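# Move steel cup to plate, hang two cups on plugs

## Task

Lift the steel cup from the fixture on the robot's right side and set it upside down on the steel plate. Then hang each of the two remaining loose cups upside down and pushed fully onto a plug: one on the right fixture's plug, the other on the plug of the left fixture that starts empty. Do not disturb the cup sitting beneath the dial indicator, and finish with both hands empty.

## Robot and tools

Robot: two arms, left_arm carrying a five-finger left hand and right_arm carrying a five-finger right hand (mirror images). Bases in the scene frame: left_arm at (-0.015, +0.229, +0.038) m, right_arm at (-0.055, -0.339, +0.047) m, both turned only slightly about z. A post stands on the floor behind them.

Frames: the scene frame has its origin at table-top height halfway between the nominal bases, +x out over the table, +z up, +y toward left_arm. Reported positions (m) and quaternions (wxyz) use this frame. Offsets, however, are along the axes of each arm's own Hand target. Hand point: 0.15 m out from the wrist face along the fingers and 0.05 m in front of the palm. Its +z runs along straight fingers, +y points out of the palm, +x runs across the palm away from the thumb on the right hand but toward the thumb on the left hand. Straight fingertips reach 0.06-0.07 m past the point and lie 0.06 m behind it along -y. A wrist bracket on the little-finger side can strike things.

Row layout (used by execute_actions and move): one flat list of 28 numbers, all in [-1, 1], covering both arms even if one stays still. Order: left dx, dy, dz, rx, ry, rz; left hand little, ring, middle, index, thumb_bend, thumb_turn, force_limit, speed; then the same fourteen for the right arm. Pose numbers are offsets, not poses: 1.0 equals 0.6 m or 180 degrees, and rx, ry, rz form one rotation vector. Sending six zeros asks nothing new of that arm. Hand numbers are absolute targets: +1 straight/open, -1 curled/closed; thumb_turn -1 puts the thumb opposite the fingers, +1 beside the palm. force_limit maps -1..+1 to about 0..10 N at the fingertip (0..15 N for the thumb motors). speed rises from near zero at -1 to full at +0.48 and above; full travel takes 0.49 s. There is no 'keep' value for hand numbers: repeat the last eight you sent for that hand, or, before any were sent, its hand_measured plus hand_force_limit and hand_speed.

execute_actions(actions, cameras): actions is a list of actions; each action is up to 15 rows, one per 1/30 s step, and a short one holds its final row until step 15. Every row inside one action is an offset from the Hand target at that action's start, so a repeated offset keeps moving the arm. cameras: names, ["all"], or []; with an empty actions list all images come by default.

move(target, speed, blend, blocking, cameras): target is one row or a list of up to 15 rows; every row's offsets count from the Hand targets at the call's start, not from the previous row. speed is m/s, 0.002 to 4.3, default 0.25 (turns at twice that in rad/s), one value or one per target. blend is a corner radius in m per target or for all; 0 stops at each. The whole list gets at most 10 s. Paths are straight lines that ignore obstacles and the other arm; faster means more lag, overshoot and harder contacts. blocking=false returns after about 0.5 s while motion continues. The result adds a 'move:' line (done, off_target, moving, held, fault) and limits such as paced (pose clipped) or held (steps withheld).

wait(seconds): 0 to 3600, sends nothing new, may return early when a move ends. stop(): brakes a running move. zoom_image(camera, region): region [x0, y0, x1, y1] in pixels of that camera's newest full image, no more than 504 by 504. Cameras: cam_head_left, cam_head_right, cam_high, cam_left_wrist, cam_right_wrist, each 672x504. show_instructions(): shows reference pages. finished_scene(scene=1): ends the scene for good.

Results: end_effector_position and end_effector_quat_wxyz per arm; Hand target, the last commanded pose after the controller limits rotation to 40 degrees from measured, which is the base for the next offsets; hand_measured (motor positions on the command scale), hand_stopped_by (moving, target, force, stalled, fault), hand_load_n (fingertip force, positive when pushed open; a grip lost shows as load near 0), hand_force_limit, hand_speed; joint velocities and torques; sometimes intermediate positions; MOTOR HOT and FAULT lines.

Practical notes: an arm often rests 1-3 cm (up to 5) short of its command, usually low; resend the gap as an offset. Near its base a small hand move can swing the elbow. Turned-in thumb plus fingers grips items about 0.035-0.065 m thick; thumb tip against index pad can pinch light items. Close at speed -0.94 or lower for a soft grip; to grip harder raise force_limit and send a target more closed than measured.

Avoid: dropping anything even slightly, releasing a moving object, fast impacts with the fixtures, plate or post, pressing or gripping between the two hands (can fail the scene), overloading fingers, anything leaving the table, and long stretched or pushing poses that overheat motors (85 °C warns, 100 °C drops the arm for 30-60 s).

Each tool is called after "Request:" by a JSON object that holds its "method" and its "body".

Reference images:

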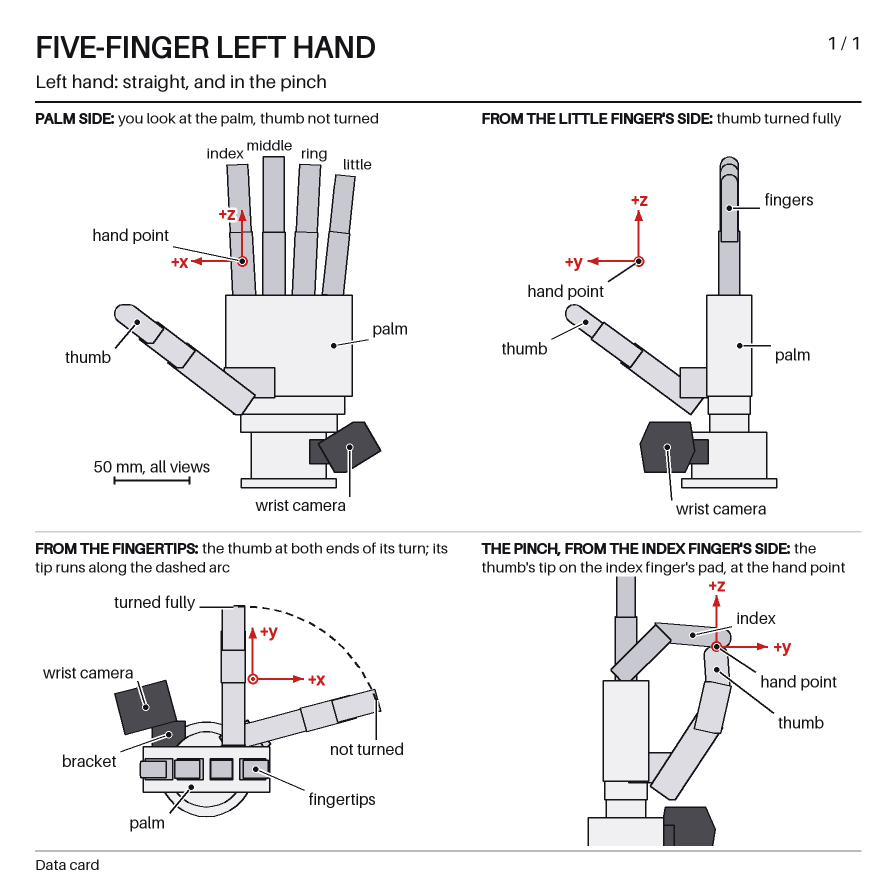

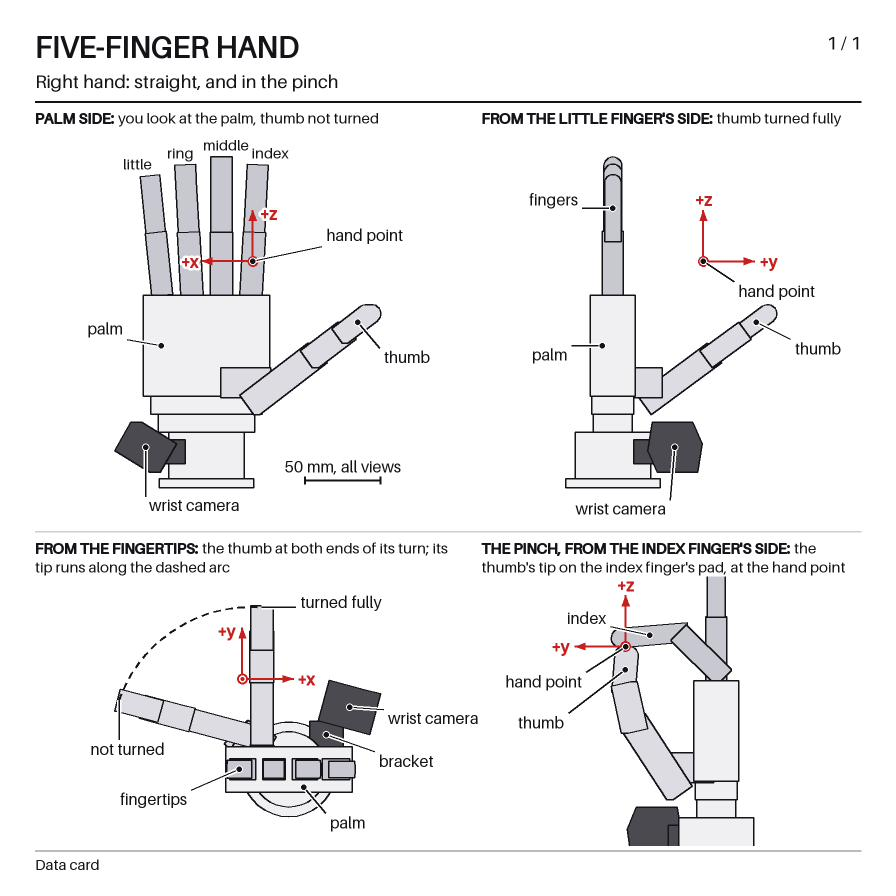

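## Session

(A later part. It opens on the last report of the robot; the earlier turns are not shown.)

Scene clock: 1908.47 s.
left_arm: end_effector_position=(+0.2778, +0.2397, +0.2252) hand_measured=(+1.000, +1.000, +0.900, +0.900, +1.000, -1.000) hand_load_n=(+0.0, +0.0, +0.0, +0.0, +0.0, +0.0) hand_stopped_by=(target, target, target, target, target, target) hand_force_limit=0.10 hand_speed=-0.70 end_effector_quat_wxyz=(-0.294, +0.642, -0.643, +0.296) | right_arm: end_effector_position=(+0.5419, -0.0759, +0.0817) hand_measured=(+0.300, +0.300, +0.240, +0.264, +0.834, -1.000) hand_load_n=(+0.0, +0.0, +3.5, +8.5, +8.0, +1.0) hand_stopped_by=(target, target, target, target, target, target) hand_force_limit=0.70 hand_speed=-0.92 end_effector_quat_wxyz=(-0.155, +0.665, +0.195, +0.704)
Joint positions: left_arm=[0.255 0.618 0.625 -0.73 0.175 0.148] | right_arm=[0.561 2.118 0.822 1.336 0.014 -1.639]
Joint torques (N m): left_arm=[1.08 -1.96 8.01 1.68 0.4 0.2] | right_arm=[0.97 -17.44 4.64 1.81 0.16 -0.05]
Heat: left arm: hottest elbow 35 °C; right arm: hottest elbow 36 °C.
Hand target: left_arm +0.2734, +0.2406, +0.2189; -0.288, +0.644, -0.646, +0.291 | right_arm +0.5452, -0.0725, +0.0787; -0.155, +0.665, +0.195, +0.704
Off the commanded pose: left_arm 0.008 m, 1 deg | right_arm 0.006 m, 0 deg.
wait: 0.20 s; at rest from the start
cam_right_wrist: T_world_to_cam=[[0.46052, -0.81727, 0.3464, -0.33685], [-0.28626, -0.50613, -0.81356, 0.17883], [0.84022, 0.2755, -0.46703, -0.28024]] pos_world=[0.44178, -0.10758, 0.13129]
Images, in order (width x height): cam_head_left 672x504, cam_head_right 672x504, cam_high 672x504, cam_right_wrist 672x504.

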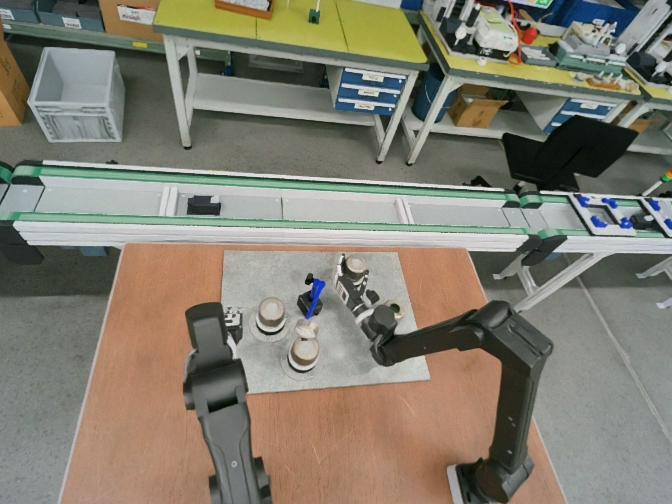

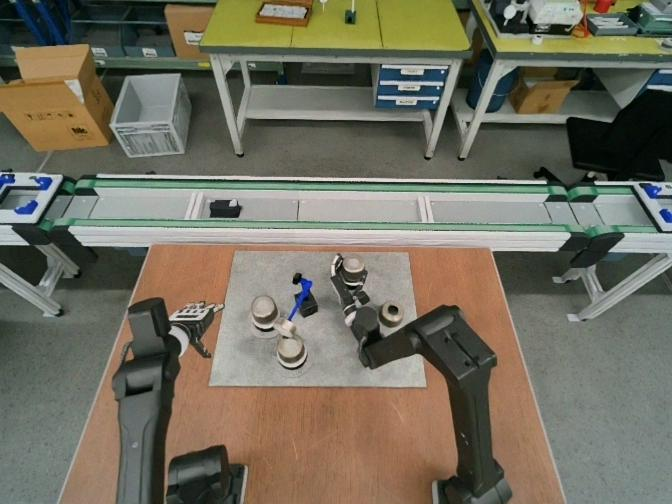

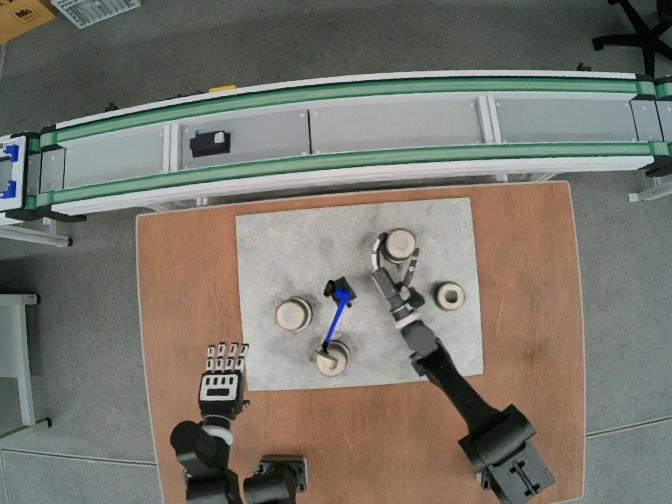

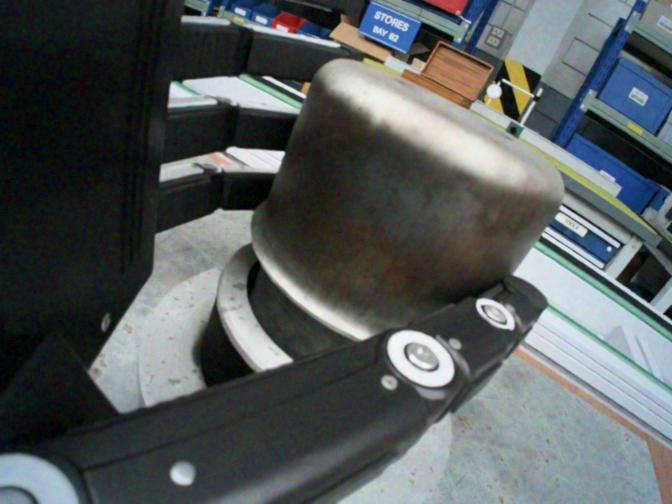

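Request:
{"method": "move", "body": {"target": [0,0,0,0,0,0,1,1,0.9,0.9,1,-1,0.1,-0.7,0,0,0,0,0,0,0.32,0.32,0.30,0.33,0.87,-1,0.7,-0.92], "cameras": ["cam_right_wrist","cam_head_right","cam_high"]}}

Scene clock: 1943.07 s.
left_arm: end_effector_position=(+0.2778, +0.2397, +0.2252) hand_measured=(+1.000, +1.000, +0.900, +0.900, +1.000, -1.000) hand_load_n=(+0.0, +0.0, +0.0, +0.0, +0.0, +0.0) hand_stopped_by=(target, target, target, target, target, target) hand_force_limit=0.10 hand_speed=-0.70 end_effector_quat_wxyz=(-0.294, +0.642, -0.643, +0.296) | right_arm: end_effector_position=(+0.5420, -0.0763, +0.0816) hand_measured=(+0.320, +0.320, +0.300, +0.330, +0.870, -1.000) hand_load_n=(+0.0, +0.0, +0.0, +0.0, +0.0, +0.0) hand_stopped_by=(target, target, target, target, target, target) hand_force_limit=0.70 hand_speed=-0.92 end_effector_quat_wxyz=(-0.155, +0.665, +0.194, +0.704)
Joint positions: left_arm=[0.255 0.618 0.625 -0.73 0.175 0.148] | right_arm=[0.561 2.118 0.822 1.336 0.016 -1.639]
Joint torques (N m): left_arm=[0.67 -1.49 8.49 1.55 0.36 0.16] | right_arm=[0.85 -17.55 4.64 1.84 0.08 -0.06]
Heat: left arm: hottest elbow 35 °C; right arm: hottest elbow 36 °C.
Hand target: left_arm +0.2734, +0.2406, +0.2189; -0.288, +0.644, -0.646, +0.291 | right_arm +0.5452, -0.0725, +0.0787; -0.155, +0.665, +0.195, +0.704
Off the commanded pose: left_arm 0.008 m, 1 deg | right_arm 0.006 m, 0 deg.
move: done
cam_right_wrist: T_world_to_cam=[[0.45884, -0.81854, 0.34563, -0.3363], [-0.28777, -0.50494, -0.81377, 0.17955], [0.84063, 0.27393, -0.46724, -0.28051]] pos_world=[0.44178, -0.10778, 0.13129]
Images, in order (width x height): cam_head_right 672x504, cam_high 672x504, cam_right_wrist 672x504.

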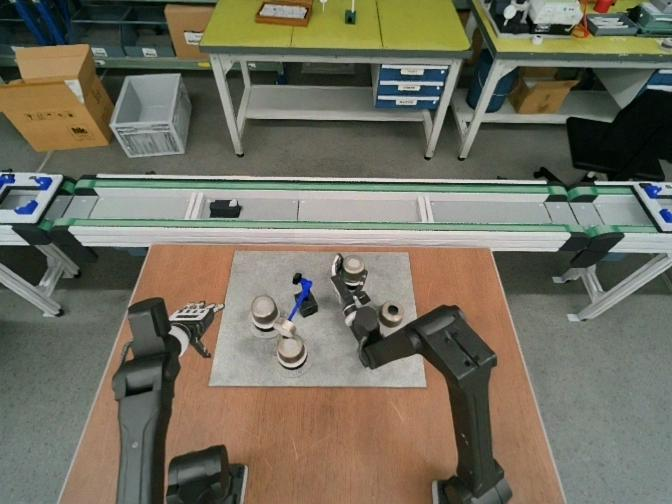

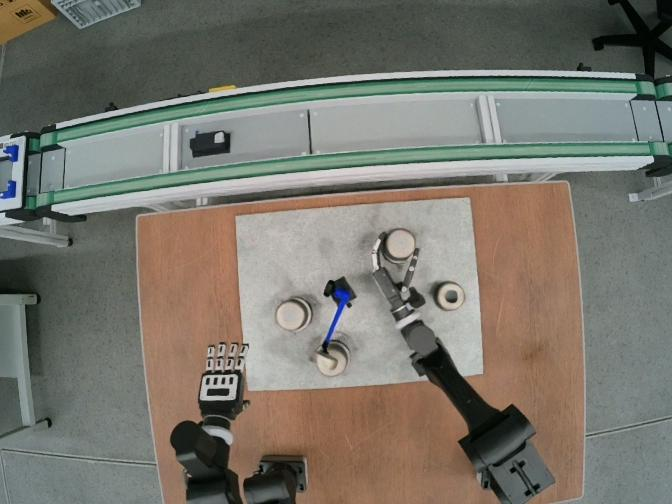

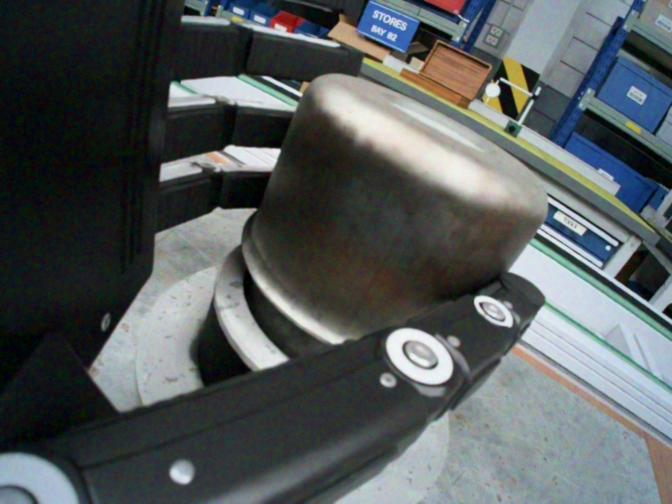

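Request:
{"method": "move", "body": {"target": [0,0,0,0,0,0,1,1,0.9,0.9,1,-1,0.1,-0.7,0,0,0,0,0,0,0.42,0.42,0.40,0.42,0.95,-1,0.7,-0.9], "cameras": ["cam_right_wrist","cam_head_right","cam_high"]}}

Request:
{"method": "zoom_image", "body": {"camera": "cam_right_wrist", "region": [180, 40, 600, 460]}}

Request:
{"method": "zoom_image", "body": {"camera": "cam_high", "region": [375, 215, 430, 270]}}

Request:
{"method": "zoom_image", "body": {"camera": "cam_head_right", "region": [325, 235, 385, 295]}}

Scene clock: 1946.00 s.
left_arm: end_effector_position=(+0.2778, +0.2397, +0.2252) hand_measured=(+1.000, +1.000, +0.900, +0.900, +1.000, -1.000) hand_load_n=(+0.0, +0.0, +0.0, +0.0, +0.0, +0.0) hand_stopped_by=(target, target, target, target, target, target) hand_force_limit=0.10 hand_speed=-0.70 end_effector_quat_wxyz=(-0.294, +0.642, -0.643, +0.296) | right_arm: end_effector_position=(+0.5420, -0.0763, +0.0816) hand_measured=(+0.420, +0.420, +0.400, +0.420, +0.950, -1.000) hand_load_n=(+0.0, +0.0, +0.0, +0.0, +0.0, +0.5) hand_stopped_by=(target, target, target, target, target, target) hand_force_limit=0.70 hand_speed=-0.90 end_effector_quat_wxyz=(-0.155, +0.665, +0.194, +0.704)
Joint positions: left_arm=[0.255 0.618 0.625 -0.73 0.175 0.148] | right_arm=[0.561 2.118 0.822 1.336 0.016 -1.639]
Joint torques (N m): left_arm=[0.85 -1.38 7.95 1.52 0.39 0.13] | right_arm=[0.85 -17.55 4.63 1.8 0.08 -0.06]
Heat: left arm: hottest elbow 35 °C; right arm: hottest elbow 36 °C.
Hand target: left_arm +0.2734, +0.2406, +0.2189; -0.288, +0.644, -0.646, +0.291 | right_arm +0.5452, -0.0725, +0.0787; -0.155, +0.665, +0.195, +0.704
Off the commanded pose: left_arm 0.008 m, 1 deg | right_arm 0.006 m, 0 deg.
move: done
cam_right_wrist: T_world_to_cam=[[0.45884, -0.81854, 0.34563, -0.3363], [-0.28777, -0.50494, -0.81377, 0.17955], [0.84063, 0.27393, -0.46724, -0.28051]] pos_world=[0.44178, -0.10778, 0.13129]
Images, in order (width x height): cam_head_right 672x504, cam_high 672x504, cam_right_wrist 672x504.

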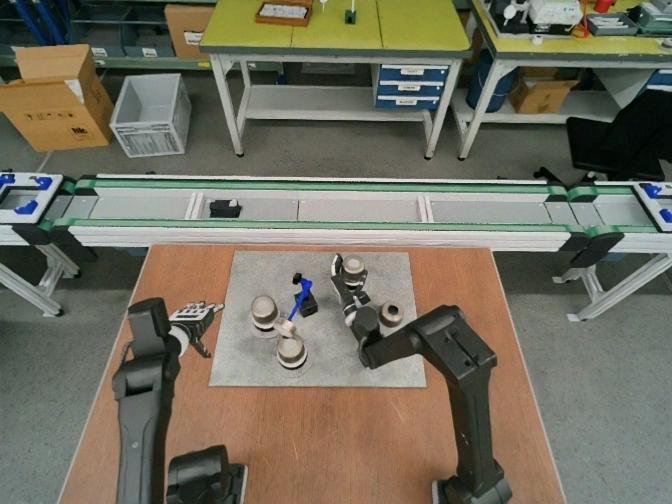

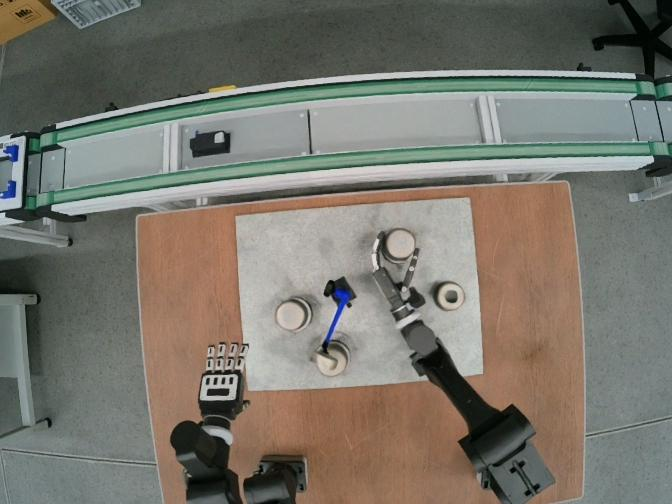

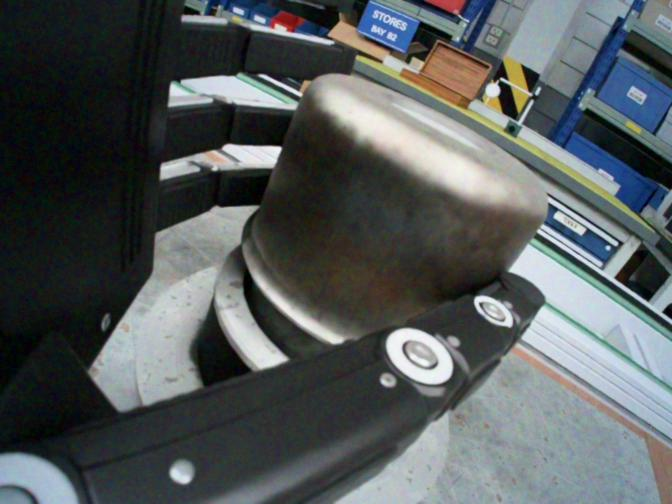

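Scaled by 1.200 from the camera's image (finer frame: 960x720).

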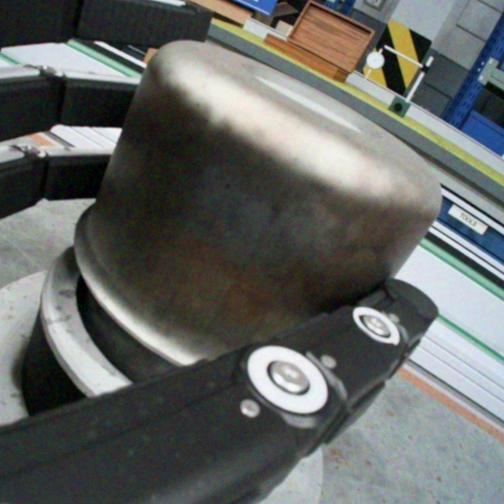

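Scaled by 9.164 from the camera's image (finer frame: 960x720).

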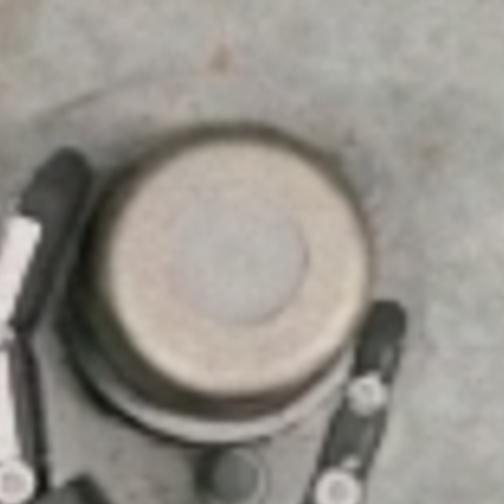

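Scaled by 8.400 from the camera's image (finer frame: 960x720).

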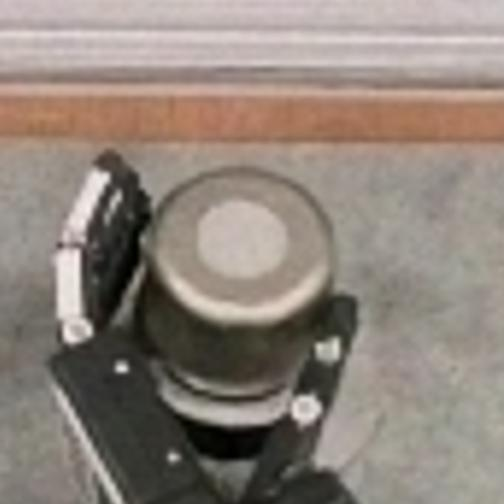

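Request:
{"method": "move", "body": {"target": [0,0,0,0,0,0,1,1,0.9,0.9,1,-1,0.1,-0.7,0,0,0,0,0,0,0.7,0.7,0.7,0.7,1,-1,0.7,-0.8], "cameras": ["cam_right_wrist"]}}

Scene clock: 1953.90 s.
left_arm: end_effector_position=(+0.2778, +0.2397, +0.2252) hand_measured=(+1.000, +1.000, +0.900, +0.900, +1.000, -1.000) hand_load_n=(+0.0, +0.0, +0.0, +0.0, +0.0, +0.0) hand_stopped_by=(target, target, target, target, target, target) hand_force_limit=0.10 hand_speed=-0.70 end_effector_quat_wxyz=(-0.294, +0.642, -0.643, +0.296) | right_arm: end_effector_position=(+0.5420, -0.0763, +0.0816) hand_measured=(+0.700, +0.700, +0.700, +0.700, +1.000, -1.000) hand_load_n=(+0.0, +0.0, +0.0, +0.0, +0.0, +0.5) hand_stopped_by=(target, target, target, target, target, target) hand_force_limit=0.70 hand_speed=-0.80 end_effector_quat_wxyz=(-0.155, +0.665, +0.194, +0.704)
Joint positions: left_arm=[0.255 0.618 0.625 -0.73 0.175 0.148] | right_arm=[0.561 2.118 0.822 1.336 0.016 -1.639]
Joint torques (N m): left_arm=[1.26 -0.79 8.24 1.5 0.38 0.12] | right_arm=[0.91 -17.44 4.64 1.81 0.09 -0.06]
Heat: left arm: hottest elbow 35 °C; right arm: hottest elbow 36 °C.
Hand target: left_arm +0.2734, +0.2406, +0.2189; -0.288, +0.644, -0.646, +0.291 | right_arm +0.5452, -0.0725, +0.0787; -0.155, +0.665, +0.195, +0.704
Off the commanded pose: left_arm 0.008 m, 1 deg | right_arm 0.006 m, 0 deg.
move: done
cam_right_wrist: T_world_to_cam=[[0.45884, -0.81854, 0.34563, -0.3363], [-0.28777, -0.50494, -0.81377, 0.17955], [0.84063, 0.27393, -0.46724, -0.28051]] pos_world=[0.44178, -0.10778, 0.13129]

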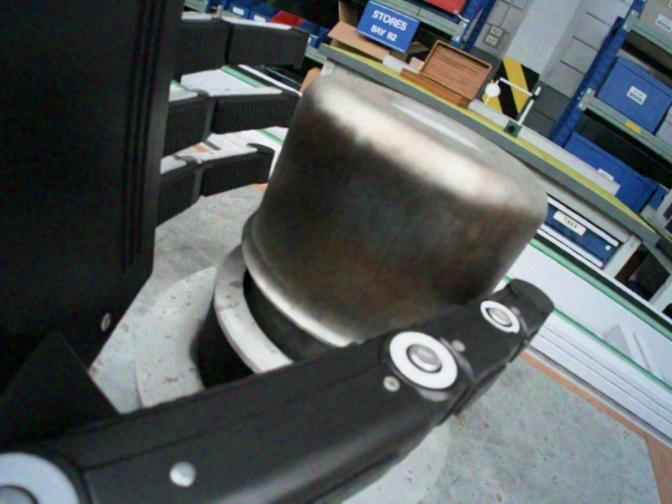

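Request:
{"method": "zoom_image", "body": {"camera": "cam_right_wrist", "region": [340, 70, 560, 235]}}

Request:
{"method": "zoom_image", "body": {"camera": "cam_right_wrist", "region": [190, 200, 410, 400]}}

Scaled by 2.291 from the camera's image (finer frame: 960x720).

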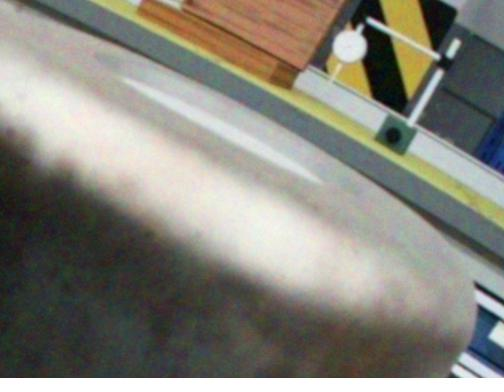

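Scaled by 2.291 from the camera's image (finer frame: 960x720).

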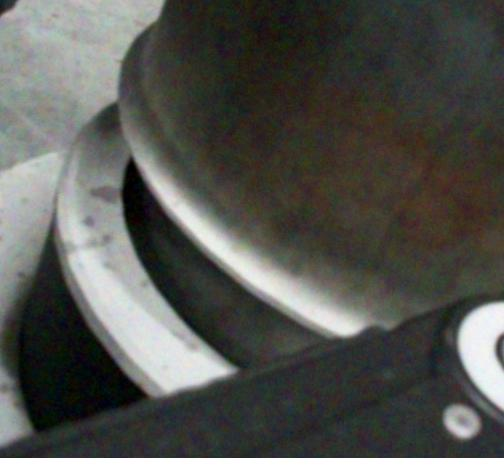

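Request:
{"method": "move", "body": {"target": [[0,0,0,0,0,0,1,1,0.9,0.9,1,-1,0.1,-0.7,0,0.02,0,0,0,0,0.7,0.7,0.7,0.7,1,-1,0.7,-0.8],[0,0,0,0,0,0,1,1,0.9,0.9,1,-1,0.1,-0.7,0.03,0.024,0.001,0,0,0,0.7,0.7,0.7,0.7,1,-1,0.7,-0.8]], "speed": 0.05, "cameras": ["cam_right_wrist","cam_high"]}}

Scene clock: 1986.43 s.
left_arm: end_effector_position=(+0.2778, +0.2397, +0.2252) hand_measured=(+1.000, +1.000, +0.900, +0.900, +1.000, -1.000) hand_load_n=(+0.0, +0.0, +0.0, +0.0, +0.0, +0.0) hand_stopped_by=(target, target, target, target, target, target) hand_force_limit=0.10 hand_speed=-0.70 end_effector_quat_wxyz=(-0.294, +0.642, -0.643, +0.296) | right_arm: end_effector_position=(+0.5473, -0.0797, +0.0949) hand_measured=(+0.700, +0.700, +0.700, +0.700, +1.000, -1.000) hand_load_n=(+0.5, +0.0, +0.0, +0.0, +0.0, +0.5) hand_stopped_by=(target, target, target, target, target, target) hand_force_limit=0.70 hand_speed=-0.80 end_effector_quat_wxyz=(-0.158, +0.663, +0.196, +0.705)
Joint positions: left_arm=[0.255 0.618 0.625 -0.73 0.175 0.148] | right_arm=[0.545 2.085 0.822 1.308 -0.008 -1.639]
Joint torques (N m): left_arm=[0.62 -1.2 8.25 1.47 0.35 0.18] | right_arm=[-0.38 -19.37 4.08 1.29 -0.08 -0.05]
Heat: left arm: hottest elbow 35 °C; right arm: hottest elbow 36 °C.
Hand target: left_arm +0.2734, +0.2406, +0.2189; -0.288, +0.644, -0.646, +0.291 | right_arm +0.5514, -0.0843, +0.0976; -0.155, +0.665, +0.194, +0.704
Off the commanded pose: left_arm 0.008 m, 1 deg | right_arm 0.007 m, 0 deg.
move: done
cam_right_wrist: T_world_to_cam=[[0.46413, -0.81514, 0.34661, -0.34878], [-0.27986, -0.50621, -0.81573, 0.18599], [0.84039, 0.2816, -0.46308, -0.27756]] pos_world=[0.44719, -0.11199, 0.14408]
Images, in order (width x height): cam_high 672x504, cam_right_wrist 672x504.

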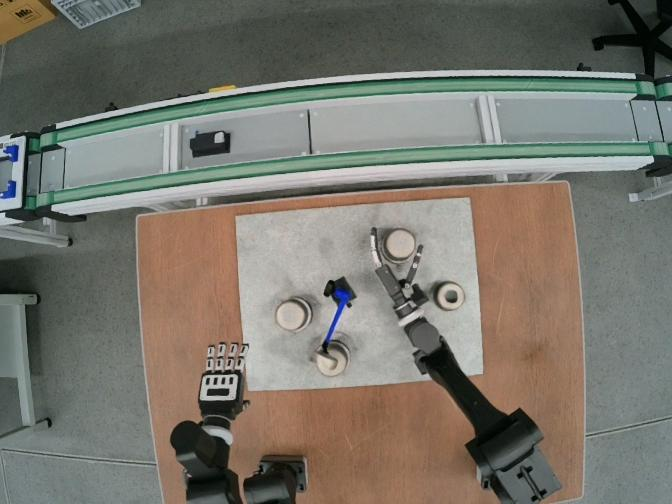

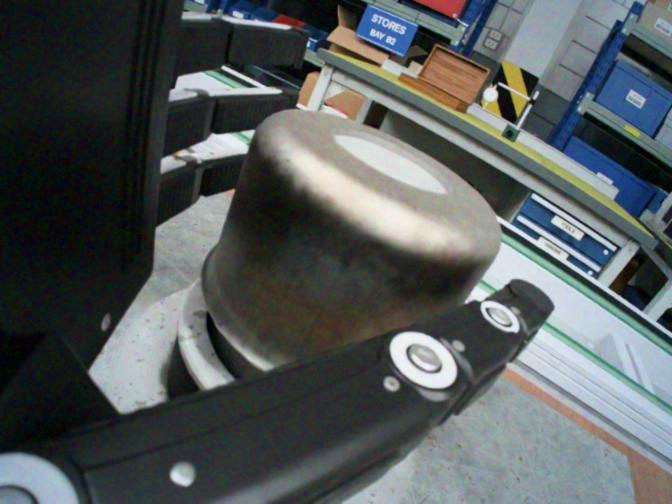

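Request:
{"method": "zoom_image", "body": {"camera": "cam_right_wrist", "region": [300, 100, 500, 250]}}

Request:
{"method": "zoom_image", "body": {"camera": "cam_right_wrist", "region": [160, 220, 360, 400]}}

Scaled by 2.520 from the camera's image (finer frame: 960x720).

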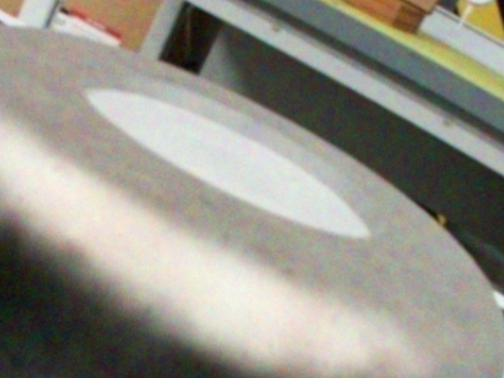

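Scaled by 2.520 from the camera's image (finer frame: 960x720).

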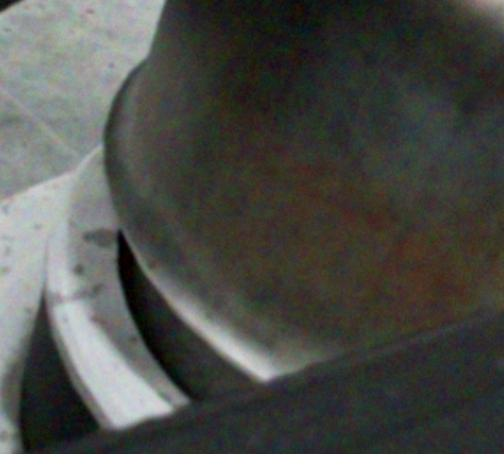

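Request:
{"method": "move", "body": {"target": [[0,0,0,0,0,0,1,1,0.9,0.9,1,-1,0.1,-0.7,0.095,0.012,0.004,0,0,0,0.7,0.7,0.7,0.7,1,-1,0.7,-0.8],[0,0,0,0,0,0,1,1,0.9,0.9,1,-1,0.1,-0.7,0.095,0.115,0.004,0,0,0,1,1,1,1,1,-1,0.7,-0.8]], "speed": 0.08, "cameras": ["cam_right_wrist","cam_high","cam_head_right"]}}

Scene clock: 1992.00 s.
left_arm: end_effector_position=(+0.2778, +0.2397, +0.2252) hand_measured=(+1.000, +1.000, +0.900, +0.900, +1.000, -1.000) hand_load_n=(+0.0, +0.0, +0.0, +0.0, +0.0, +0.0) hand_stopped_by=(target, target, target, target, target, target) hand_force_limit=0.10 hand_speed=-0.70 end_effector_quat_wxyz=(-0.294, +0.642, -0.643, +0.296) | right_arm: end_effector_position=(+0.5792, -0.1402, +0.1521) hand_measured=(+1.000, +1.000, +1.000, +1.000, +1.000, -1.000) hand_load_n=(+0.0, +0.0, +0.0, +0.0, +0.0, +0.0) hand_stopped_by=(target, target, target, target, target, target) hand_force_limit=0.70 hand_speed=-0.80 end_effector_quat_wxyz=(-0.153, +0.666, +0.197, +0.703)
Joint positions: left_arm=[0.255 0.618 0.625 -0.73 0.175 0.148] | right_arm=[0.399 1.92 0.817 1.139 -0.148 -1.639]
Joint torques (N m): left_arm=[-0.03 -1.61 8.34 1.61 0.36 0.15] | right_arm=[0.21 -18.9 5.59 1.33 -0.08 0.02]
Heat: left arm: hottest elbow 35 °C; right arm: hottest elbow 36 °C.
Hand target: left_arm +0.2734, +0.2406, +0.2189; -0.288, +0.644, -0.646, +0.291 | right_arm +0.5827, -0.1413, +0.1593; -0.155, +0.665, +0.194, +0.704
Off the commanded pose: left_arm 0.008 m, 1 deg | right_arm 0.008 m, 0 deg.
move: done
cam_right_wrist: T_world_to_cam=[[0.46133, -0.81481, 0.35109, -0.43186], [-0.28742, -0.51163, -0.80971, 0.21366], [0.83939, 0.27263, -0.47022, -0.26036]] pos_world=[0.47918, -0.17158, 0.2022]
Images, in order (width x height): cam_head_right 672x504, cam_high 672x504, cam_right_wrist 672x504.

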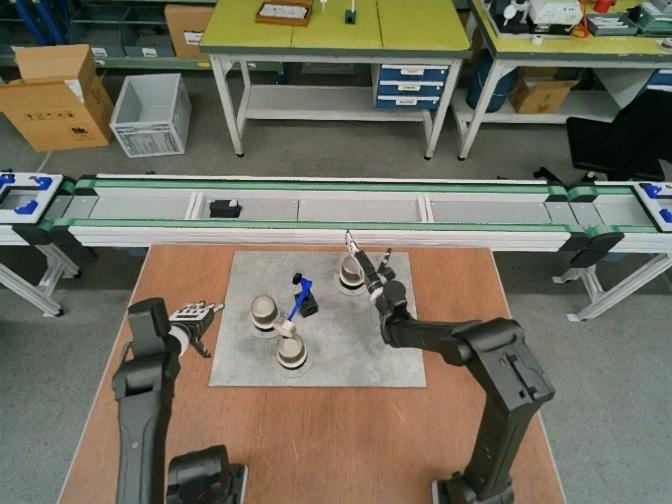

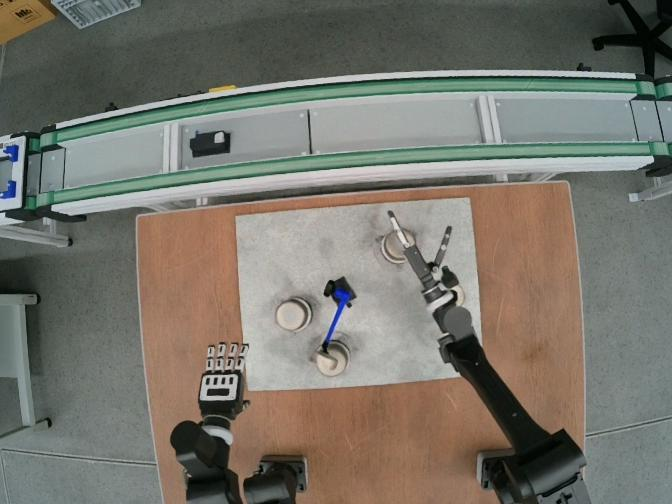

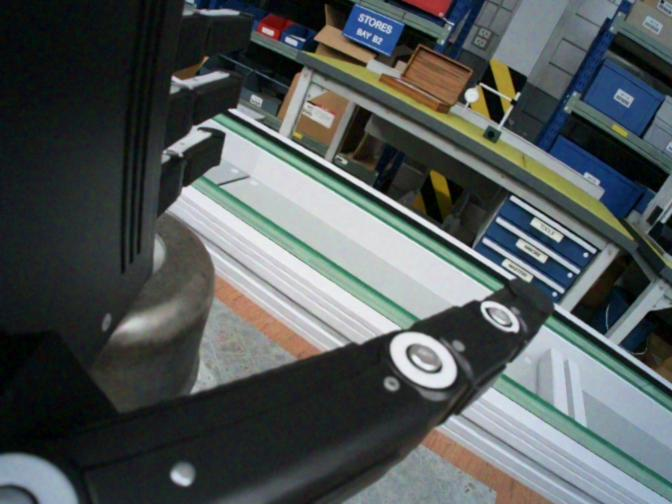

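Request:
{"method": "zoom_image", "body": {"camera": "cam_high", "region": [360, 200, 470, 310]}}

Request:
{"method": "zoom_image", "body": {"camera": "cam_head_right", "region": [320, 220, 420, 320]}}

Scaled by 4.582 from the camera's image (finer frame: 960x720).

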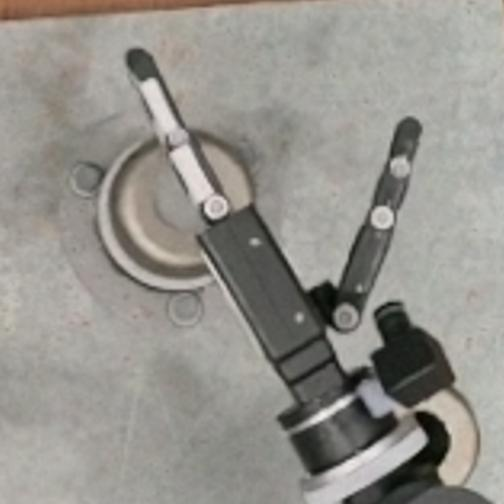

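Scaled by 5.040 from the camera's image (finer frame: 960x720).

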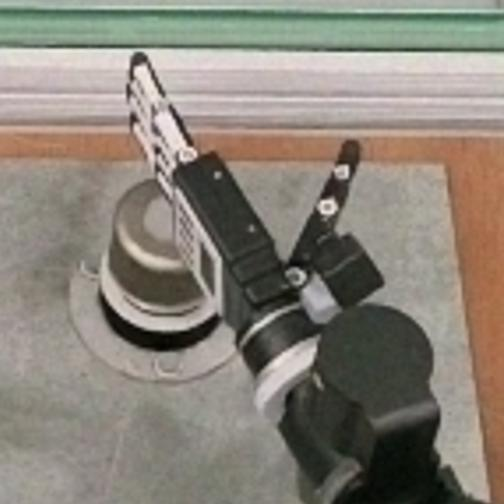

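Request:
{"method": "move", "body": {"target": [0,0,0,0,0,0,1,1,0.9,0.9,1,-1,0.1,-0.7,0,-0.0067,-0.05,0,0,0,1,1,1,1,1,-1,0.7,-0.8], "speed": 0.08, "cameras": ["cam_right_wrist","cam_high","cam_head_right"]}}

Request:
{"method": "zoom_image", "body": {"camera": "cam_high", "region": [360, 200, 470, 310]}}

Request:
{"method": "zoom_image", "body": {"camera": "cam_head_right", "region": [320, 220, 420, 320]}}

Scene clock: 1997.93 s.
left_arm: end_effector_position=(+0.2778, +0.2397, +0.2252) hand_measured=(+1.000, +1.000, +0.900, +0.900, +1.000, -1.000) hand_load_n=(+0.0, +0.0, +0.0, +0.0, +0.0, +0.5) hand_stopped_by=(target, target, target, target, target, target) hand_force_limit=0.10 hand_speed=-0.70 end_effector_quat_wxyz=(-0.294, +0.642, -0.643, +0.296) | right_arm: end_effector_position=(+0.5541, -0.1493, +0.1437) hand_measured=(+1.000, +1.000, +1.000, +1.000, +1.000, -1.000) hand_load_n=(+0.0, +0.0, +0.0, +0.0, +0.5, +0.0) hand_stopped_by=(target, target, target, target, target, target) hand_force_limit=0.70 hand_speed=-0.80 end_effector_quat_wxyz=(-0.153, +0.677, +0.199, +0.692)
Joint positions: left_arm=[0.255 0.618 0.625 -0.73 0.175 0.148] | right_arm=[0.399 1.883 0.74 1.148 -0.149 -1.639]
Joint torques (N m): left_arm=[1.08 -1.96 7.98 1.47 0.38 0.18] | right_arm=[0.03 -18.26 4.46 2.73 -0.08 0.02]
Heat: left arm: hottest elbow 35 °C; right arm: hottest elbow 36 °C.
Hand target: left_arm +0.2734, +0.2406, +0.2189; -0.288, +0.644, -0.646, +0.291 | right_arm +0.5544, -0.1522, +0.1580; -0.155, +0.665, +0.194, +0.704
Off the commanded pose: left_arm 0.008 m, 1 deg | right_arm 0.014 m, 2 deg.
move: off_target (right_arm)
cam_right_wrist: T_world_to_cam=[[0.47248, -0.81047, 0.34626, -0.42949], [-0.31034, -0.52072, -0.79532, 0.20421], [0.82489, 0.26831, -0.49755, -0.22945]] pos_world=[0.45558, -0.18019, 0.19697]
Images, in order (width x height): cam_head_right 672x504, cam_high 672x504, cam_right_wrist 672x504.

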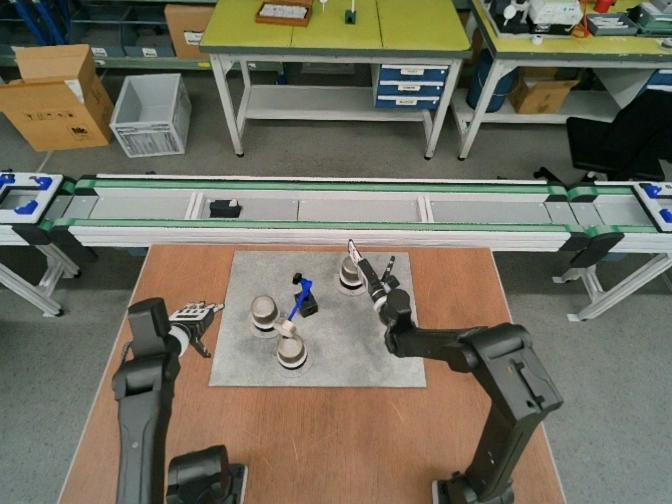

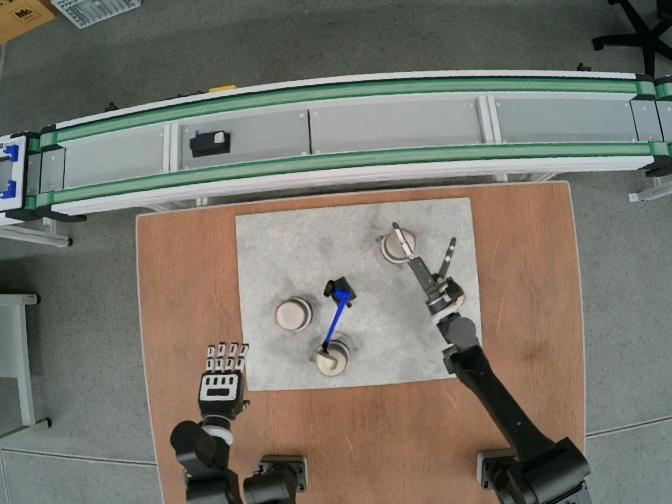

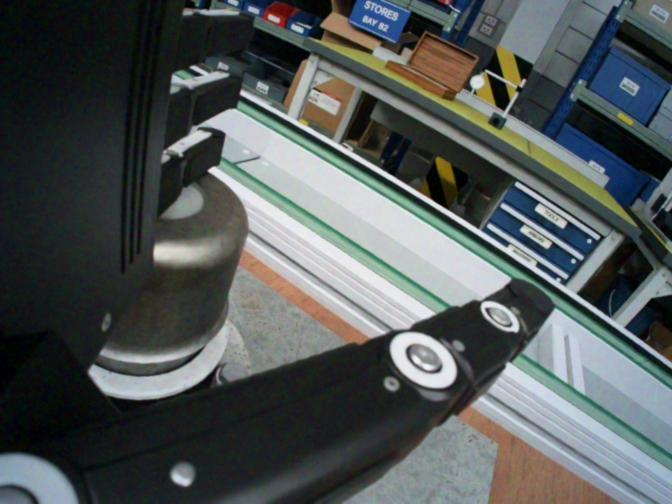

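Scaled by 4.582 from the camera's image (finer frame: 960x720).

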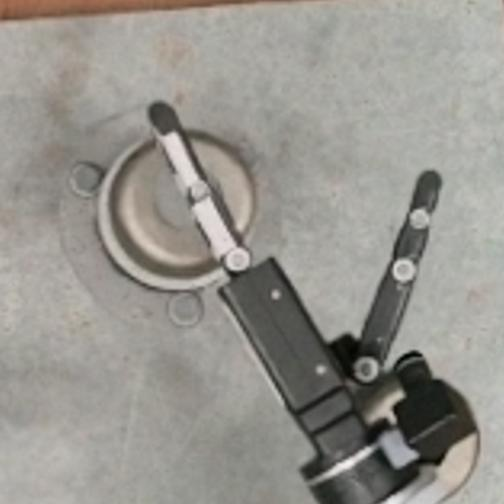

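Scaled by 5.040 from the camera's image (finer frame: 960x720).

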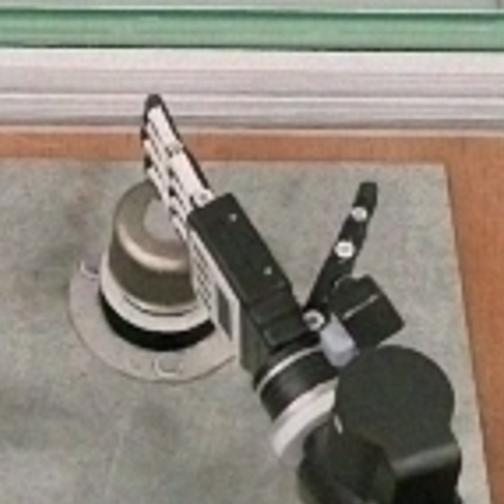

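Request:
{"method": "move", "body": {"target": [0,0,0,0,0,0,1,1,0.9,0.9,1,-1,0.1,-0.7,-0.017,0,0,0,0.006,0,1,1,1,1,1,-1,0.7,-0.8], "speed": 0.04, "cameras": ["cam_right_wrist"]}}

Scene clock: 2004.17 s.
left_arm: end_effector_position=(+0.2778, +0.2397, +0.2252) hand_measured=(+1.000, +1.000, +0.900, +0.900, +1.000, -1.000) hand_load_n=(+0.0, +0.0, +0.0, +0.0, +0.0, +0.0) hand_stopped_by=(target, target, target, target, target, target) hand_force_limit=0.10 hand_speed=-0.70 end_effector_quat_wxyz=(-0.294, +0.642, -0.643, +0.296) | right_arm: end_effector_position=(+0.5548, -0.1484, +0.1547) hand_measured=(+1.000, +1.000, +1.000, +1.000, +1.000, -1.000) hand_load_n=(+0.0, +0.0, +0.0, +0.5, +0.0, +0.5) hand_stopped_by=(target, target, target, target, target, target) hand_force_limit=0.70 hand_speed=-0.80 end_effector_quat_wxyz=(-0.155, +0.658, +0.198, +0.710)
Joint positions: left_arm=[0.255 0.618 0.625 -0.73 0.175 0.148] | right_arm=[0.399 1.893 0.74 1.209 -0.152 -1.639]
Joint torques (N m): left_arm=[1.44 -0.5 8.34 1.51 0.36 0.15] | right_arm=[-0.15 -15.09 4.55 2.78 -0.08 0.05]
Heat: left arm: hottest elbow 35 °C; right arm: hottest elbow 36 °C.
Hand target: left_arm +0.2734, +0.2406, +0.2189; -0.288, +0.644, -0.646, +0.291 | right_arm +0.5551, -0.1526, +0.1477; -0.157, +0.658, +0.193, +0.711
Off the commanded pose: left_arm 0.008 m, 1 deg | right_arm 0.008 m, 1 deg.
move: done
cam_right_wrist: T_world_to_cam=[[0.45791, -0.81532, 0.35437, -0.42678], [-0.26946, -0.50716, -0.81865, 0.19659], [0.84718, 0.27937, -0.45193, -0.24257]] pos_world=[0.45389, -0.18049, 0.20255]

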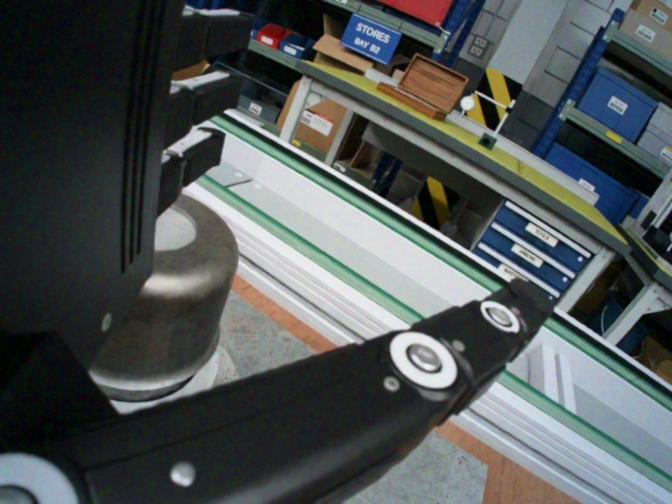

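Request:
{"method": "move", "body": {"target": [0,0,0,0,0,0,1,1,0.9,0.9,1,-1,0.1,-0.7,-0.017,0,0,0,-0.007,0,1,1,1,1,1,-1,0.7,-0.8], "speed": 0.04, "cameras": ["cam_right_wrist"]}}

Scene clock: 2005.97 s.
left_arm: end_effector_position=(+0.2778, +0.2397, +0.2252) hand_measured=(+1.000, +1.000, +0.900, +0.900, +1.000, -1.000) hand_load_n=(+0.0, +0.0, +0.0, +0.0, +0.0, +0.0) hand_stopped_by=(target, target, target, target, target, target) hand_force_limit=0.10 hand_speed=-0.70 end_effector_quat_wxyz=(-0.294, +0.642, -0.643, +0.296) | right_arm: end_effector_position=(+0.5544, -0.1485, +0.1453) hand_measured=(+1.000, +1.000, +1.000, +1.000, +1.000, -1.000) hand_load_n=(+0.0, +0.0, +0.0, +0.0, +0.0, +0.5) hand_stopped_by=(target, target, target, target, target, target) hand_force_limit=0.70 hand_speed=-0.80 end_effector_quat_wxyz=(-0.155, +0.664, +0.198, +0.704)
Joint positions: left_arm=[0.255 0.618 0.625 -0.73 0.175 0.148] | right_arm=[0.399 1.909 0.74 1.209 -0.152 -1.639]
Joint torques (N m): left_arm=[1.55 -1.44 8.09 1.5 0.4 0.12] | right_arm=[-0.09 -15.09 4.67 2.4 -0.05 0.02]
Heat: left arm: hottest elbow 35 °C; right arm: hottest elbow 36 °C.
Hand target: left_arm +0.2734, +0.2406, +0.2189; -0.288, +0.644, -0.646, +0.291 | right_arm +0.5560, -0.1529, +0.1376; -0.155, +0.666, +0.195, +0.703
Off the commanded pose: left_arm 0.008 m, 1 deg | right_arm 0.009 m, 1 deg.
move: done
cam_right_wrist: T_world_to_cam=[[0.46292, -0.81347, 0.3521, -0.42558], [-0.28113, -0.51145, -0.81202, 0.19359], [0.84064, 0.27692, -0.46545, -0.24119]] pos_world=[0.45419, -0.18039, 0.19479]

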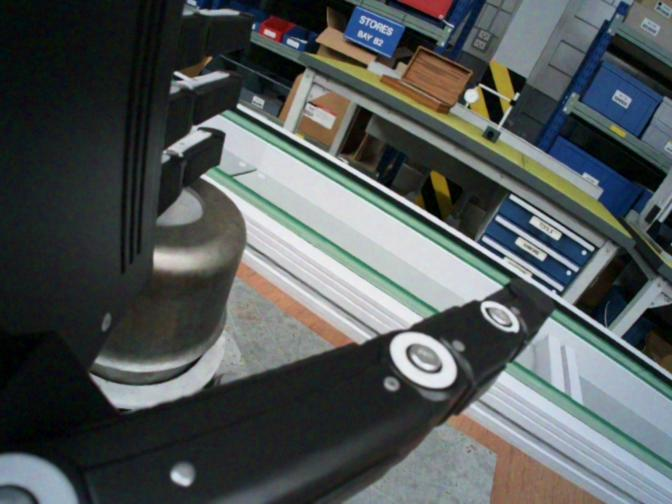

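Request:
{"method": "move", "body": {"target": [0,0,0,0,0,0,1,1,0.9,0.9,1,-1,0.1,-0.7,-0.012,0,0,0,-0.003,0,1,1,1,1,1,-1,0.7,-0.8], "speed": 0.04, "cameras": ["cam_right_wrist","cam_head_right"]}}

Request:
{"method": "zoom_image", "body": {"camera": "cam_head_right", "region": [320, 220, 420, 320]}}

Scene clock: 2008.27 s.
left_arm: end_effector_position=(+0.2778, +0.2397, +0.2252) hand_measured=(+1.000, +1.000, +0.900, +0.900, +1.000, -1.000) hand_load_n=(+0.0, -0.5, +0.0, +0.0, +0.0, +0.0) hand_stopped_by=(target, target, target, target, target, target) hand_force_limit=0.10 hand_speed=-0.70 end_effector_quat_wxyz=(-0.294, +0.642, -0.643, +0.296) | right_arm: end_effector_position=(+0.5541, -0.1486, +0.1410) hand_measured=(+1.000, +1.000, +1.000, +1.000, +1.000, -1.000) hand_load_n=(+0.0, +0.0, +0.0, -0.5, +0.0, +0.0) hand_stopped_by=(target, target, target, target, target, target) hand_force_limit=0.70 hand_speed=-0.80 end_effector_quat_wxyz=(-0.155, +0.666, +0.199, +0.703)
Joint positions: left_arm=[0.255 0.618 0.625 -0.73 0.175 0.148] | right_arm=[0.399 1.917 0.74 1.212 -0.152 -1.639]
Joint torques (N m): left_arm=[1.67 -1.2 8.02 1.54 0.32 0.16] | right_arm=[-0.38 -14.74 4.75 2.4 -0.05 0]
Heat: left arm: hottest elbow 35 °C; right arm: hottest elbow 36 °C.
Hand target: left_arm +0.2734, +0.2406, +0.2189; -0.288, +0.644, -0.646, +0.291 | right_arm +0.5565, -0.1532, +0.1304; -0.154, +0.669, +0.195, +0.700
Off the commanded pose: left_arm 0.008 m, 1 deg | right_arm 0.012 m, 1 deg.
move: off_target (right_arm)
cam_right_wrist: T_world_to_cam=[[0.46483, -0.81277, 0.35119, -0.42477], [-0.2855, -0.51305, -0.80949, 0.19187], [0.8381, 0.27601, -0.47053, -0.24097]] pos_world=[0.45419, -0.18029, 0.1911]
Images, in order (width x height): cam_head_right 672x504, cam_right_wrist 672x504.

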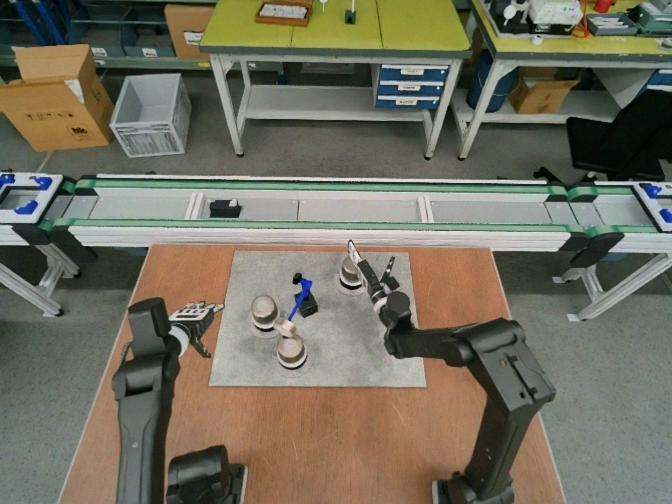

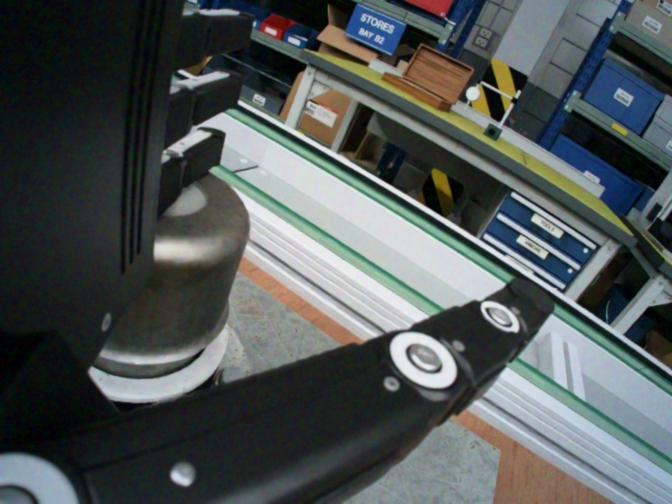

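Scaled by 5.040 from the camera's image (finer frame: 960x720).

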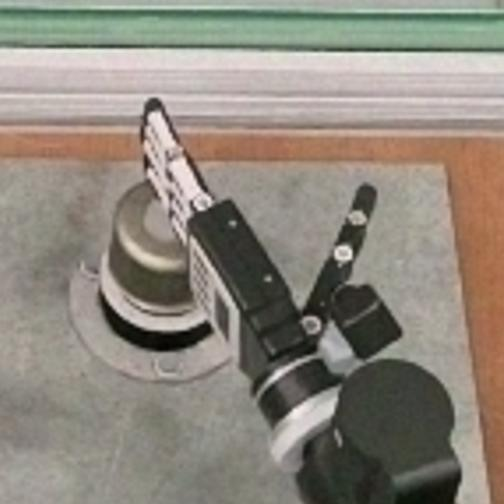

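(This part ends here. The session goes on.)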